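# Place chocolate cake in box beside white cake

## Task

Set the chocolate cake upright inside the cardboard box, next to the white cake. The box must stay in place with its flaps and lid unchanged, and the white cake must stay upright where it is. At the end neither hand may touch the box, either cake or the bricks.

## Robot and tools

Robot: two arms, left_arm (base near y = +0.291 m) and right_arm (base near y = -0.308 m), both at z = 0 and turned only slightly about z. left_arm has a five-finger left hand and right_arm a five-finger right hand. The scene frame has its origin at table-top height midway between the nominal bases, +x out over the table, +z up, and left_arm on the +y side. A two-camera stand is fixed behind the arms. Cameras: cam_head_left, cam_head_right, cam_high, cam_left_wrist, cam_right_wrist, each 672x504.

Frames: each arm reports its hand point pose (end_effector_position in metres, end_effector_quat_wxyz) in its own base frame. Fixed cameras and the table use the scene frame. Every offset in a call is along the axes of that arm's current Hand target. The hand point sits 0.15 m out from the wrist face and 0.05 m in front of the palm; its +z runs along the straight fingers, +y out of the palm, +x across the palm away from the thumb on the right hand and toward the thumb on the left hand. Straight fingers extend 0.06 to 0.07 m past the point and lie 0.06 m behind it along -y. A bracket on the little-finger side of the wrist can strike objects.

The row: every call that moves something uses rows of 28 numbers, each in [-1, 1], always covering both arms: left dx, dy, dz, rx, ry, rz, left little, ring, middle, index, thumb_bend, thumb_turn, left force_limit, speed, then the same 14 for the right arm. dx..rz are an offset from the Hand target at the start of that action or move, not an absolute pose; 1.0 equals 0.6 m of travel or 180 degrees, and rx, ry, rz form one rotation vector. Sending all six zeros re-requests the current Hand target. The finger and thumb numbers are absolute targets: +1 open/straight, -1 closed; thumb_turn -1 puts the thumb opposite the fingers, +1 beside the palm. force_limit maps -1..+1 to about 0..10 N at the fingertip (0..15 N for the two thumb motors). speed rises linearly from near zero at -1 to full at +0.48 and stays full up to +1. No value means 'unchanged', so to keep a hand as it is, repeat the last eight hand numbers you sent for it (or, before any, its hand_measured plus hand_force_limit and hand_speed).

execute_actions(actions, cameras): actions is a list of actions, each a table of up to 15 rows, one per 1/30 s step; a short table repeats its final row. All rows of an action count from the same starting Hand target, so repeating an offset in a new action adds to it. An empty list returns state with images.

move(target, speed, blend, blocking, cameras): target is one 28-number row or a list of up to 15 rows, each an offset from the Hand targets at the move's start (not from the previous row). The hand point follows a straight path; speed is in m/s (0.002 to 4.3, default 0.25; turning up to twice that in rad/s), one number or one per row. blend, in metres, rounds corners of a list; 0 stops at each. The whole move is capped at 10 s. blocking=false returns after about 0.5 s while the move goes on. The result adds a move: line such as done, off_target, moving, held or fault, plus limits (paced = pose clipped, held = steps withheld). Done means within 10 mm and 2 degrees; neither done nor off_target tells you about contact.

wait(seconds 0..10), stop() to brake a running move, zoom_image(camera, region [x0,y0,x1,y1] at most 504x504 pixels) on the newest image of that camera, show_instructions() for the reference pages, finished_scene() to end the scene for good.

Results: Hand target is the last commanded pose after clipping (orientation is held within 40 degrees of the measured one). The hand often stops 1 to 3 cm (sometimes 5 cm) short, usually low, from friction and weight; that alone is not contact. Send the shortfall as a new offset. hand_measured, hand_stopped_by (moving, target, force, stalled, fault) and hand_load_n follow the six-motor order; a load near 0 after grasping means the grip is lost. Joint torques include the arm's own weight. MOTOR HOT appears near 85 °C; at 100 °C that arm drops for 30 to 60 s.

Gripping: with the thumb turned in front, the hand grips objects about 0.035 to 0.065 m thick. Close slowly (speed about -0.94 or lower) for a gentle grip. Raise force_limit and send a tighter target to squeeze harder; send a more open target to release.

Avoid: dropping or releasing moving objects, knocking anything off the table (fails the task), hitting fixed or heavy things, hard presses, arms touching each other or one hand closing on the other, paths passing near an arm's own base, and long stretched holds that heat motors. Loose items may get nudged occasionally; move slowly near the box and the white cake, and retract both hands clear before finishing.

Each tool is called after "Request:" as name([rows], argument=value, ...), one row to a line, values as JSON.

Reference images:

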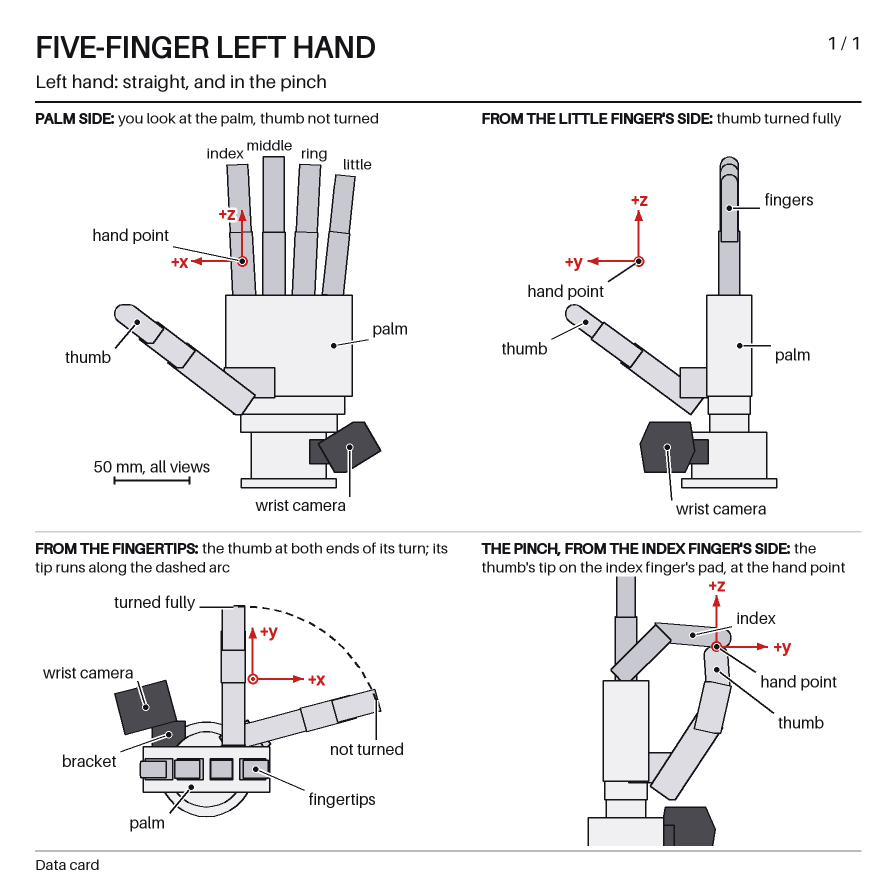

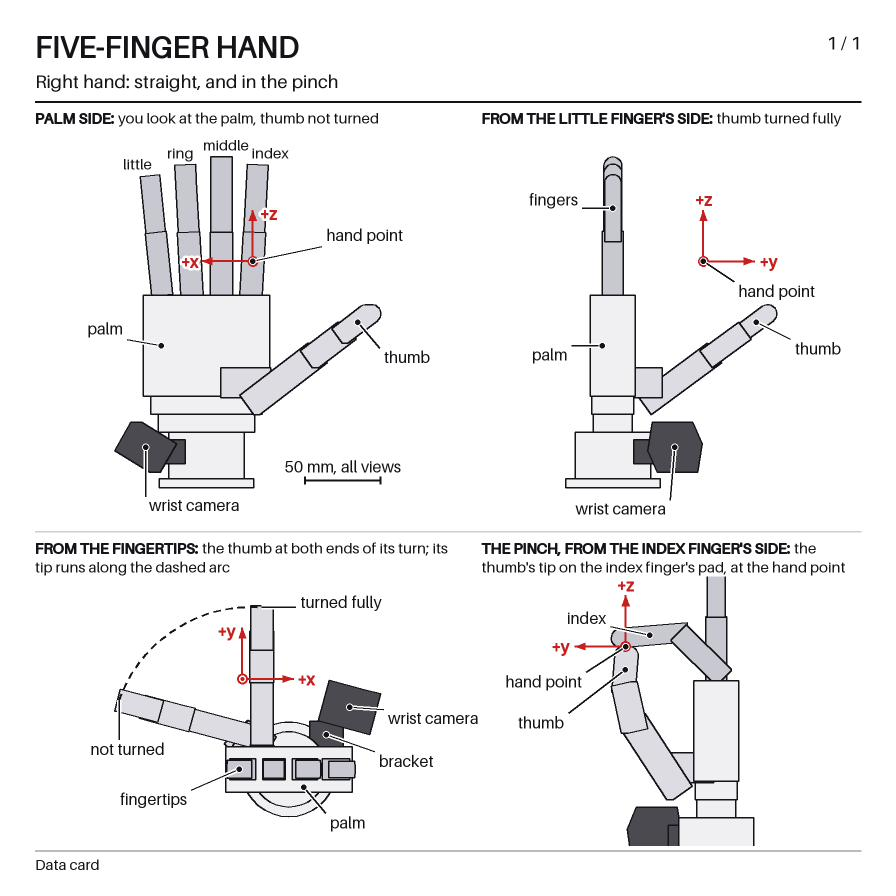

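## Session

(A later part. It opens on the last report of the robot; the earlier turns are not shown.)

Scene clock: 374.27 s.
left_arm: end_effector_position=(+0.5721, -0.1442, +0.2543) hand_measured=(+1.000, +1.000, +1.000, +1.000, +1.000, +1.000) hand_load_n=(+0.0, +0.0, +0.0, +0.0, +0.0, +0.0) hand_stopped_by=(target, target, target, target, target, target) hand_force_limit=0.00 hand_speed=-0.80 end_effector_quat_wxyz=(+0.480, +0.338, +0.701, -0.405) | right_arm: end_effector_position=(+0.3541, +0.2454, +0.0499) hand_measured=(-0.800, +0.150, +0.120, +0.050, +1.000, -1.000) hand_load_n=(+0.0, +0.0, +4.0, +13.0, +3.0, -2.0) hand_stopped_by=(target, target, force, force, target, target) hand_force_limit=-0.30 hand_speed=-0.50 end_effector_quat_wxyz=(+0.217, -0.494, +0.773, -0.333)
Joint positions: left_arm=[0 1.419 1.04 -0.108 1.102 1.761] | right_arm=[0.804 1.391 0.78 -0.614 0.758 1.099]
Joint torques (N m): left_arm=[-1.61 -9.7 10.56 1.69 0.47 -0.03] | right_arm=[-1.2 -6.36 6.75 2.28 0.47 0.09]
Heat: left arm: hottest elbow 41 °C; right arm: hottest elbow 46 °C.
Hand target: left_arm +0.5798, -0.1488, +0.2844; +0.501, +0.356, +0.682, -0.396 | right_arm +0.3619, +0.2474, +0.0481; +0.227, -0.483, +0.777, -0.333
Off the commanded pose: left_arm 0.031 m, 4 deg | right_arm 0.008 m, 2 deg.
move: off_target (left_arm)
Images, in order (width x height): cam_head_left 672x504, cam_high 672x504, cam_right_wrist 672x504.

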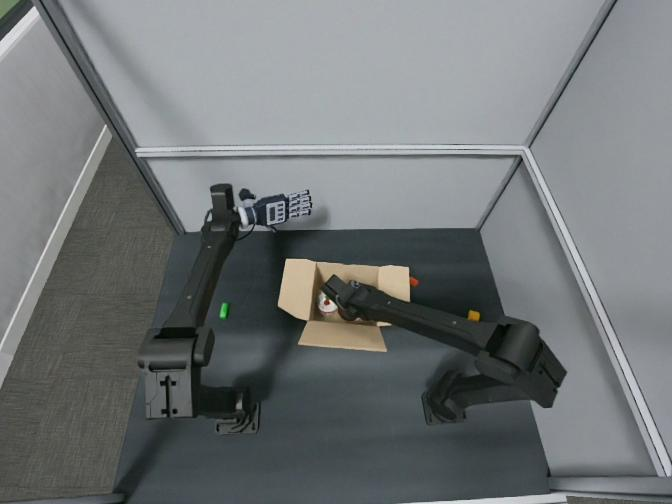

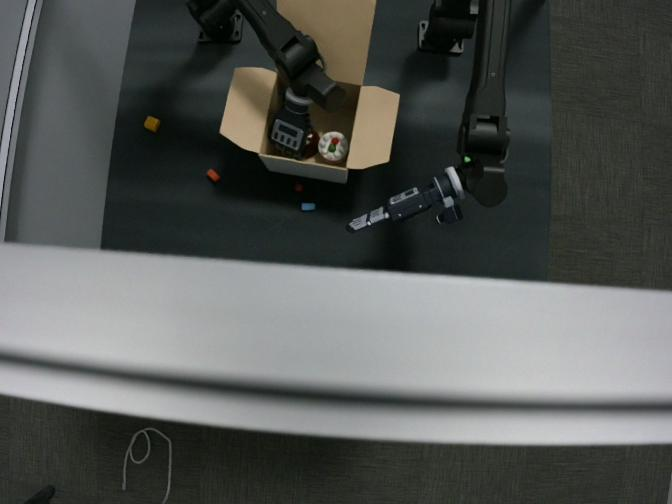

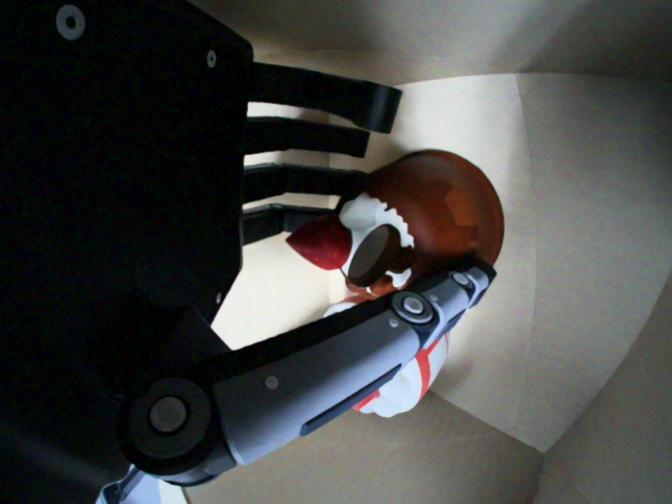

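Request:
move(target=[0,0,0,0,0,0,1,1,1,1,1,1,0,-0.8,0,0,0,0,0,0,-0.8,0.15,0.3,0.3,1,-1,-0.3,-0.8], speed=0.04, cameras=["cam_head_left","cam_high","cam_right_wrist"])

Request:
zoom_image(camera="cam_right_wrist", region=[230, 80, 560, 440])

Request:
zoom_image(camera="cam_high", region=[255, 70, 355, 170])

Scene clock: 380.97 s.
left_arm: end_effector_position=(+0.5721, -0.1442, +0.2543) hand_measured=(+1.000, +1.000, +1.000, +1.000, +1.000, +1.000) hand_load_n=(+0.0, +0.0, +0.0, +0.0, +0.0, +0.0) hand_stopped_by=(target, target, target, target, target, target) hand_force_limit=0.00 hand_speed=-0.80 end_effector_quat_wxyz=(+0.480, +0.338, +0.701, -0.405) | right_arm: end_effector_position=(+0.3545, +0.2458, +0.0495) hand_measured=(-0.800, +0.150, +0.300, +0.300, +1.000, -1.000) hand_load_n=(+0.0, +0.0, +0.0, +0.0, +0.5, -1.0) hand_stopped_by=(target, target, target, target, target, target) hand_force_limit=-0.30 hand_speed=-0.80 end_effector_quat_wxyz=(+0.218, -0.494, +0.773, -0.333)
Joint positions: left_arm=[0 1.419 1.04 -0.108 1.102 1.761] | right_arm=[0.804 1.393 0.78 -0.611 0.758 1.099]
Joint torques (N m): left_arm=[-0.79 -10.4 10.55 1.72 0.46 -0.02] | right_arm=[-0.97 -6.12 6.8 2.19 0.48 0.07]
Heat: left arm: hottest elbow 41 °C; right arm: hottest elbow 45 °C.
Hand target: left_arm +0.5798, -0.1488, +0.2844; +0.501, +0.356, +0.682, -0.396 | right_arm +0.3619, +0.2474, +0.0481; +0.227, -0.483, +0.777, -0.333
Off the commanded pose: left_arm 0.031 m, 4 deg | right_arm 0.008 m, 2 deg.
move: off_target (left_arm)
Images, in order (width x height): cam_head_left 672x504, cam_high 672x504, cam_right_wrist 672x504.

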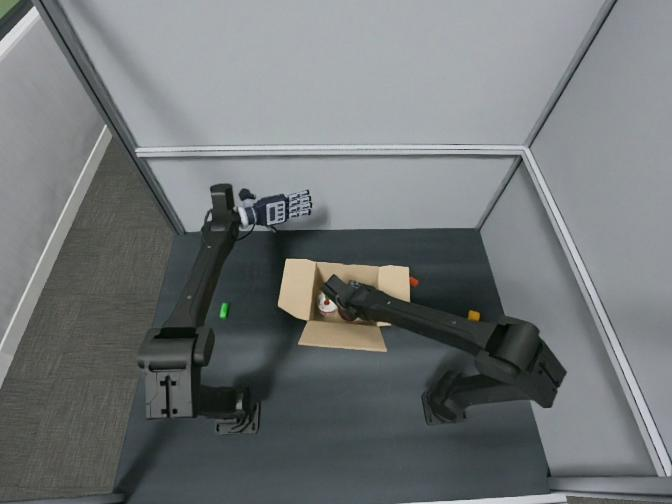

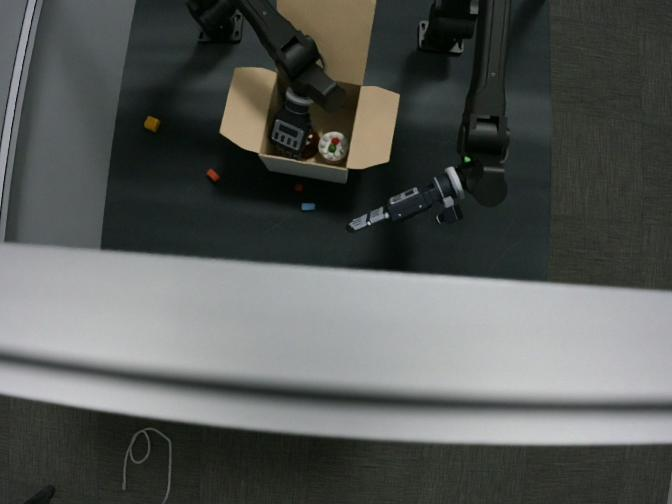

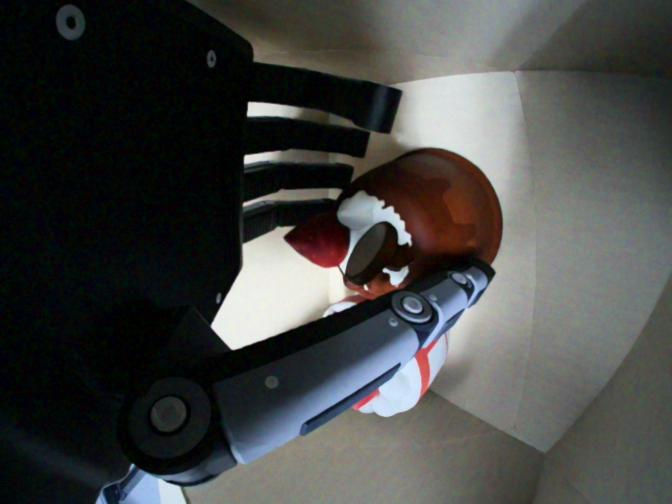

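Scaled by 1.400 from the camera's 672x504 image, which has a finer 960x720 frame.

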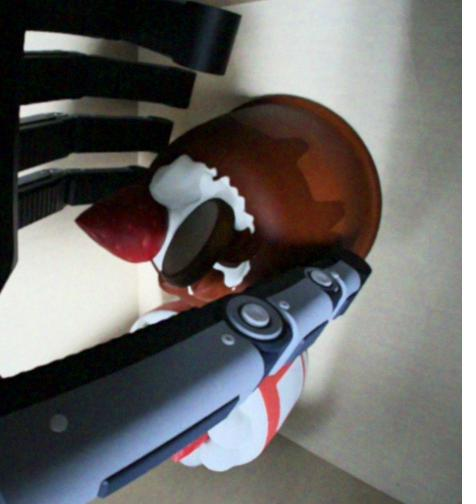

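Scaled by 5.040 from the camera's 672x504 image, which has a finer 960x720 frame.

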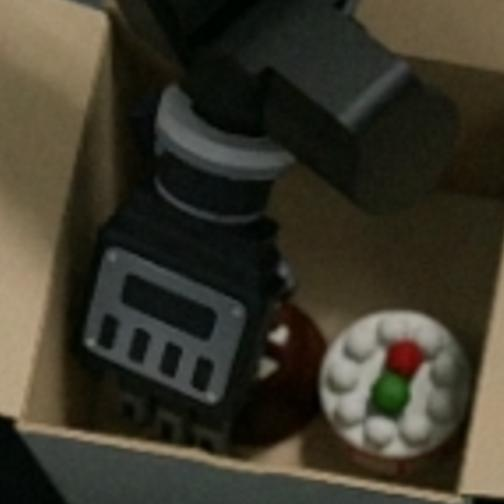

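Request:
move([
  [0,0,0,0,0,0,1,1,1,1,1,1,0,-0.8,-0.024,-0.0478,-0.0332,0,0,0,-0.8,0.15,0.3,0.3,1,-1,-0.3,-0.8],
  [0,0,0,0,0,0,1,1,1,1,1,1,0,-0.8,-0.0263,-0.1032,-0.0837,0,0,0,-0.8,0.15,0.3,0.3,1,-1,-0.3,-0.8],
], speed=0.08, blend=[0.01,0], cameras=["cam_head_left","cam_high","cam_right_wrist"])

Request:
zoom_image(camera="cam_high", region=[255, 70, 355, 170])

Scene clock: 396.70 s.
left_arm: end_effector_position=(+0.5721, -0.1442, +0.2543) hand_measured=(+1.000, +1.000, +1.000, +1.000, +1.000, +1.000) hand_load_n=(+0.0, +0.0, +0.0, +0.0, +0.0, +0.0) hand_stopped_by=(target, target, target, target, target, target) hand_force_limit=0.00 hand_speed=-0.80 end_effector_quat_wxyz=(+0.480, +0.338, +0.701, -0.405) | right_arm: end_effector_position=(+0.3539, +0.2452, +0.0975) hand_measured=(-0.800, +0.150, +0.300, +0.300, +1.000, -1.000) hand_load_n=(+0.0, +0.5, +0.0, +0.0, +0.0, +0.0) hand_stopped_by=(target, target, target, target, target, target) hand_force_limit=-0.30 hand_speed=-0.80 end_effector_quat_wxyz=(+0.197, -0.503, +0.771, -0.338)
Joint positions: left_arm=[0 1.419 1.04 -0.108 1.102 1.761] | right_arm=[0.804 1.341 0.887 -0.818 0.758 1.099]
Joint torques (N m): left_arm=[-1.14 -9.82 10.65 1.59 0.48 -0.02] | right_arm=[-0.5 -8.64 11.58 0.57 0.47 0.06]
Heat: left arm: hottest elbow 41 °C; right arm: hottest elbow 44 °C.
Hand target: left_arm +0.5798, -0.1488, +0.2844; +0.501, +0.356, +0.682, -0.396 | right_arm +0.3720, +0.2574, +0.1281; +0.227, -0.483, +0.777, -0.333
Off the commanded pose: left_arm 0.031 m, 4 deg | right_arm 0.038 m, 4 deg.
move: off_target (left_arm, right_arm)
Images, in order (width x height): cam_head_left 672x504, cam_high 672x504, cam_right_wrist 672x504.

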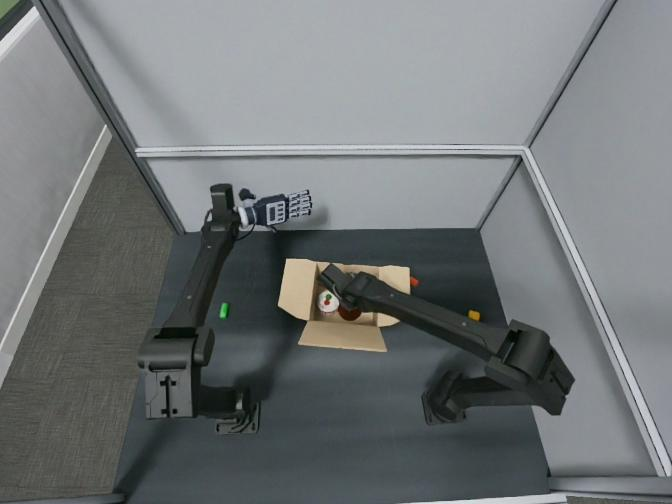

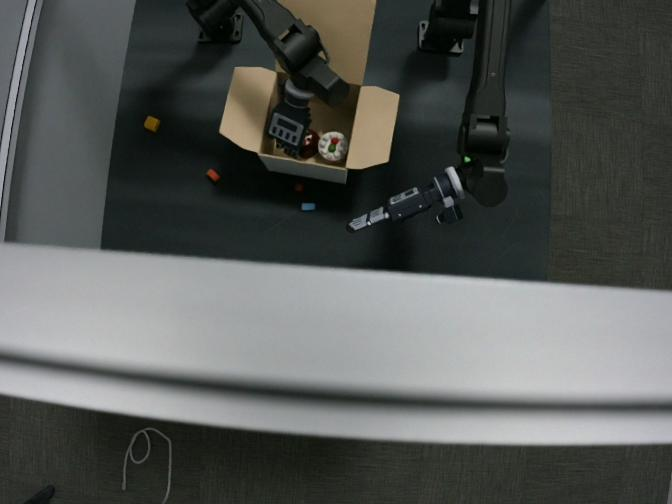

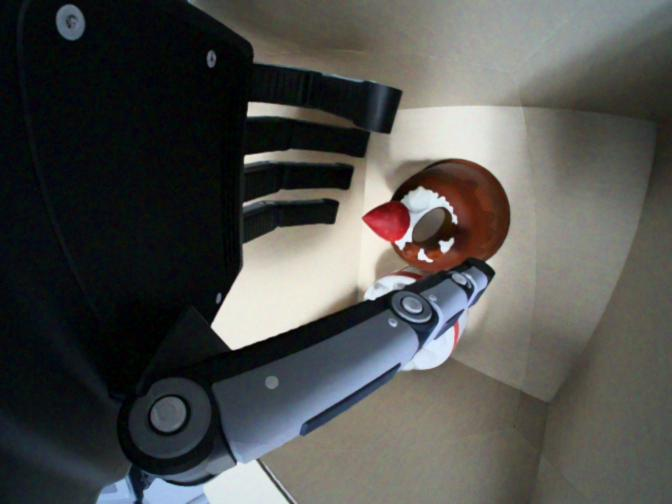

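Scaled by 5.040 from the camera's 672x504 image, which has a finer 960x720 frame.

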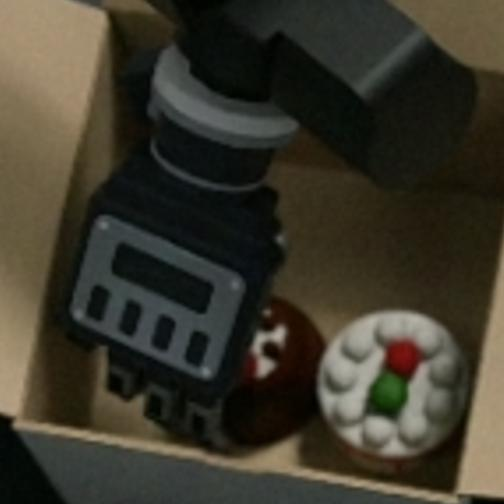

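Request:
move([
  [0,0,0,0,0,0,1,1,1,1,1,1,0,-0.8,-0.0093,-0.221,-0.2022,0,0,0,-0.8,0.15,0.3,0.3,1,-1,-0.3,-0.8],
  [0,0,0,0,0,0,1,1,1,1,1,1,0,-0.8,0.4,-0.36,-0.1,0,0,0,-0.8,0.15,0.3,0.3,1,-1,-0.3,-0.8],
], speed=0.2, blend=[0.04,0], cameras=["all"])

Request:
zoom_image(camera="cam_high", region=[120, 60, 420, 240])

Request:
zoom_image(camera="cam_head_left", region=[260, 250, 420, 370])

Scene clock: 404.70 s.
left_arm: end_effector_position=(+0.5721, -0.1442, +0.2543) hand_measured=(+1.000, +1.000, +1.000, +1.000, +1.000, +1.000) hand_load_n=(+0.0, +0.0, +0.0, +0.0, +0.0, +0.0) hand_stopped_by=(target, target, target, target, target, target) hand_force_limit=0.00 hand_speed=-0.80 end_effector_quat_wxyz=(+0.480, +0.338, +0.701, -0.405) | right_arm: end_effector_position=(+0.3546, -0.0040, +0.3105) hand_measured=(-0.800, +0.150, +0.300, +0.300, +1.000, -1.000) hand_load_n=(+0.0, +0.0, +0.0, +0.0, +0.0, +0.0) hand_stopped_by=(target, target, target, target, target, target) hand_force_limit=-0.30 hand_speed=-0.80 end_effector_quat_wxyz=(+0.214, -0.485, +0.786, -0.318)
Joint positions: left_arm=[0 1.419 1.04 -0.108 1.102 1.761] | right_arm=[0.023 0.873 1.084 -1.047 0.313 0.367]
Joint torques (N m): left_arm=[-1.38 -10.29 10.74 1.7 0.48 -0.03] | right_arm=[-1.73 -3.66 8.73 2.99 0 -0.08]
Heat: left arm: hottest elbow 41 °C; right arm: hottest elbow 45 °C.
Hand target: left_arm +0.5798, -0.1488, +0.2844; +0.501, +0.356, +0.682, -0.396 | right_arm +0.3578, -0.0084, +0.3206; +0.227, -0.483, +0.777, -0.333
Off the commanded pose: left_arm 0.031 m, 4 deg | right_arm 0.011 m, 2 deg.
move: off_target (left_arm, right_arm)

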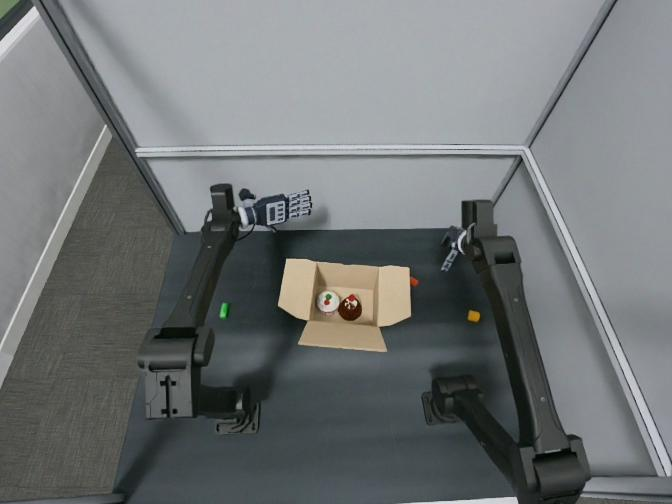

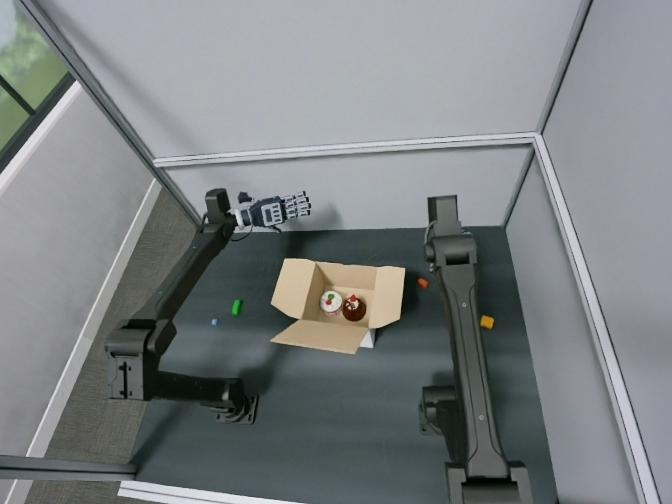

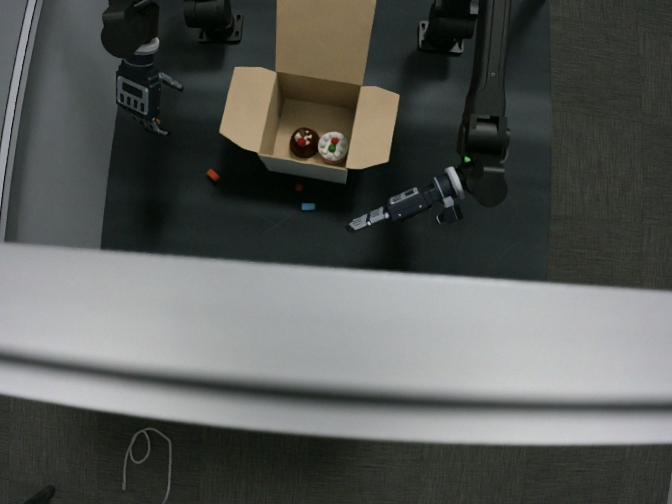

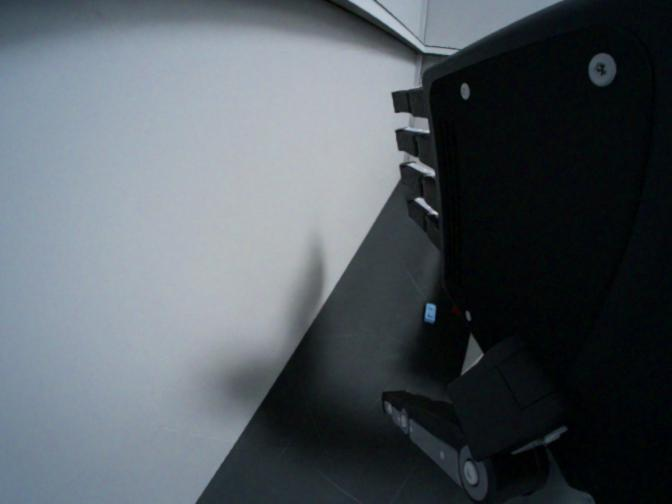

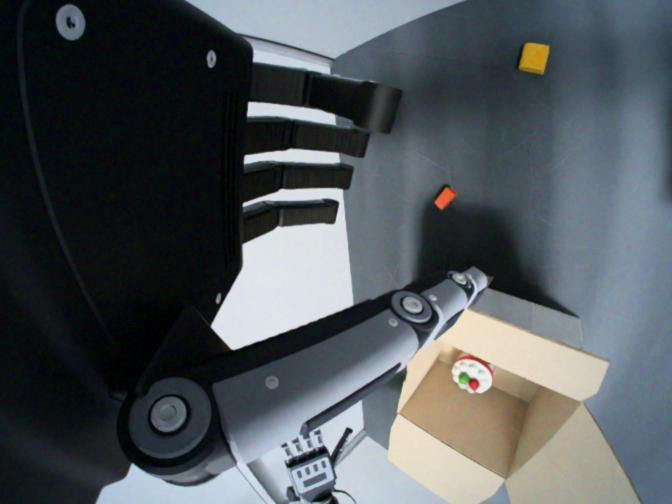

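Scaled by 1.680 from the camera's 672x504 image, which has a finer 960x720 frame.

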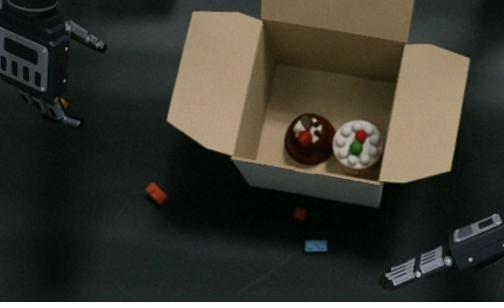

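Scaled by 3.150 from the camera's 672x504 image, which has a finer 960x720 frame.

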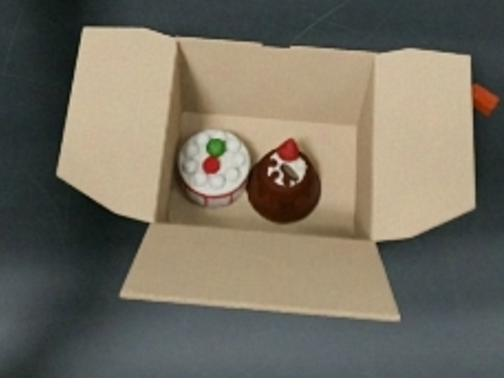

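Request:
finished_scene()

The scene is finished: the task was done.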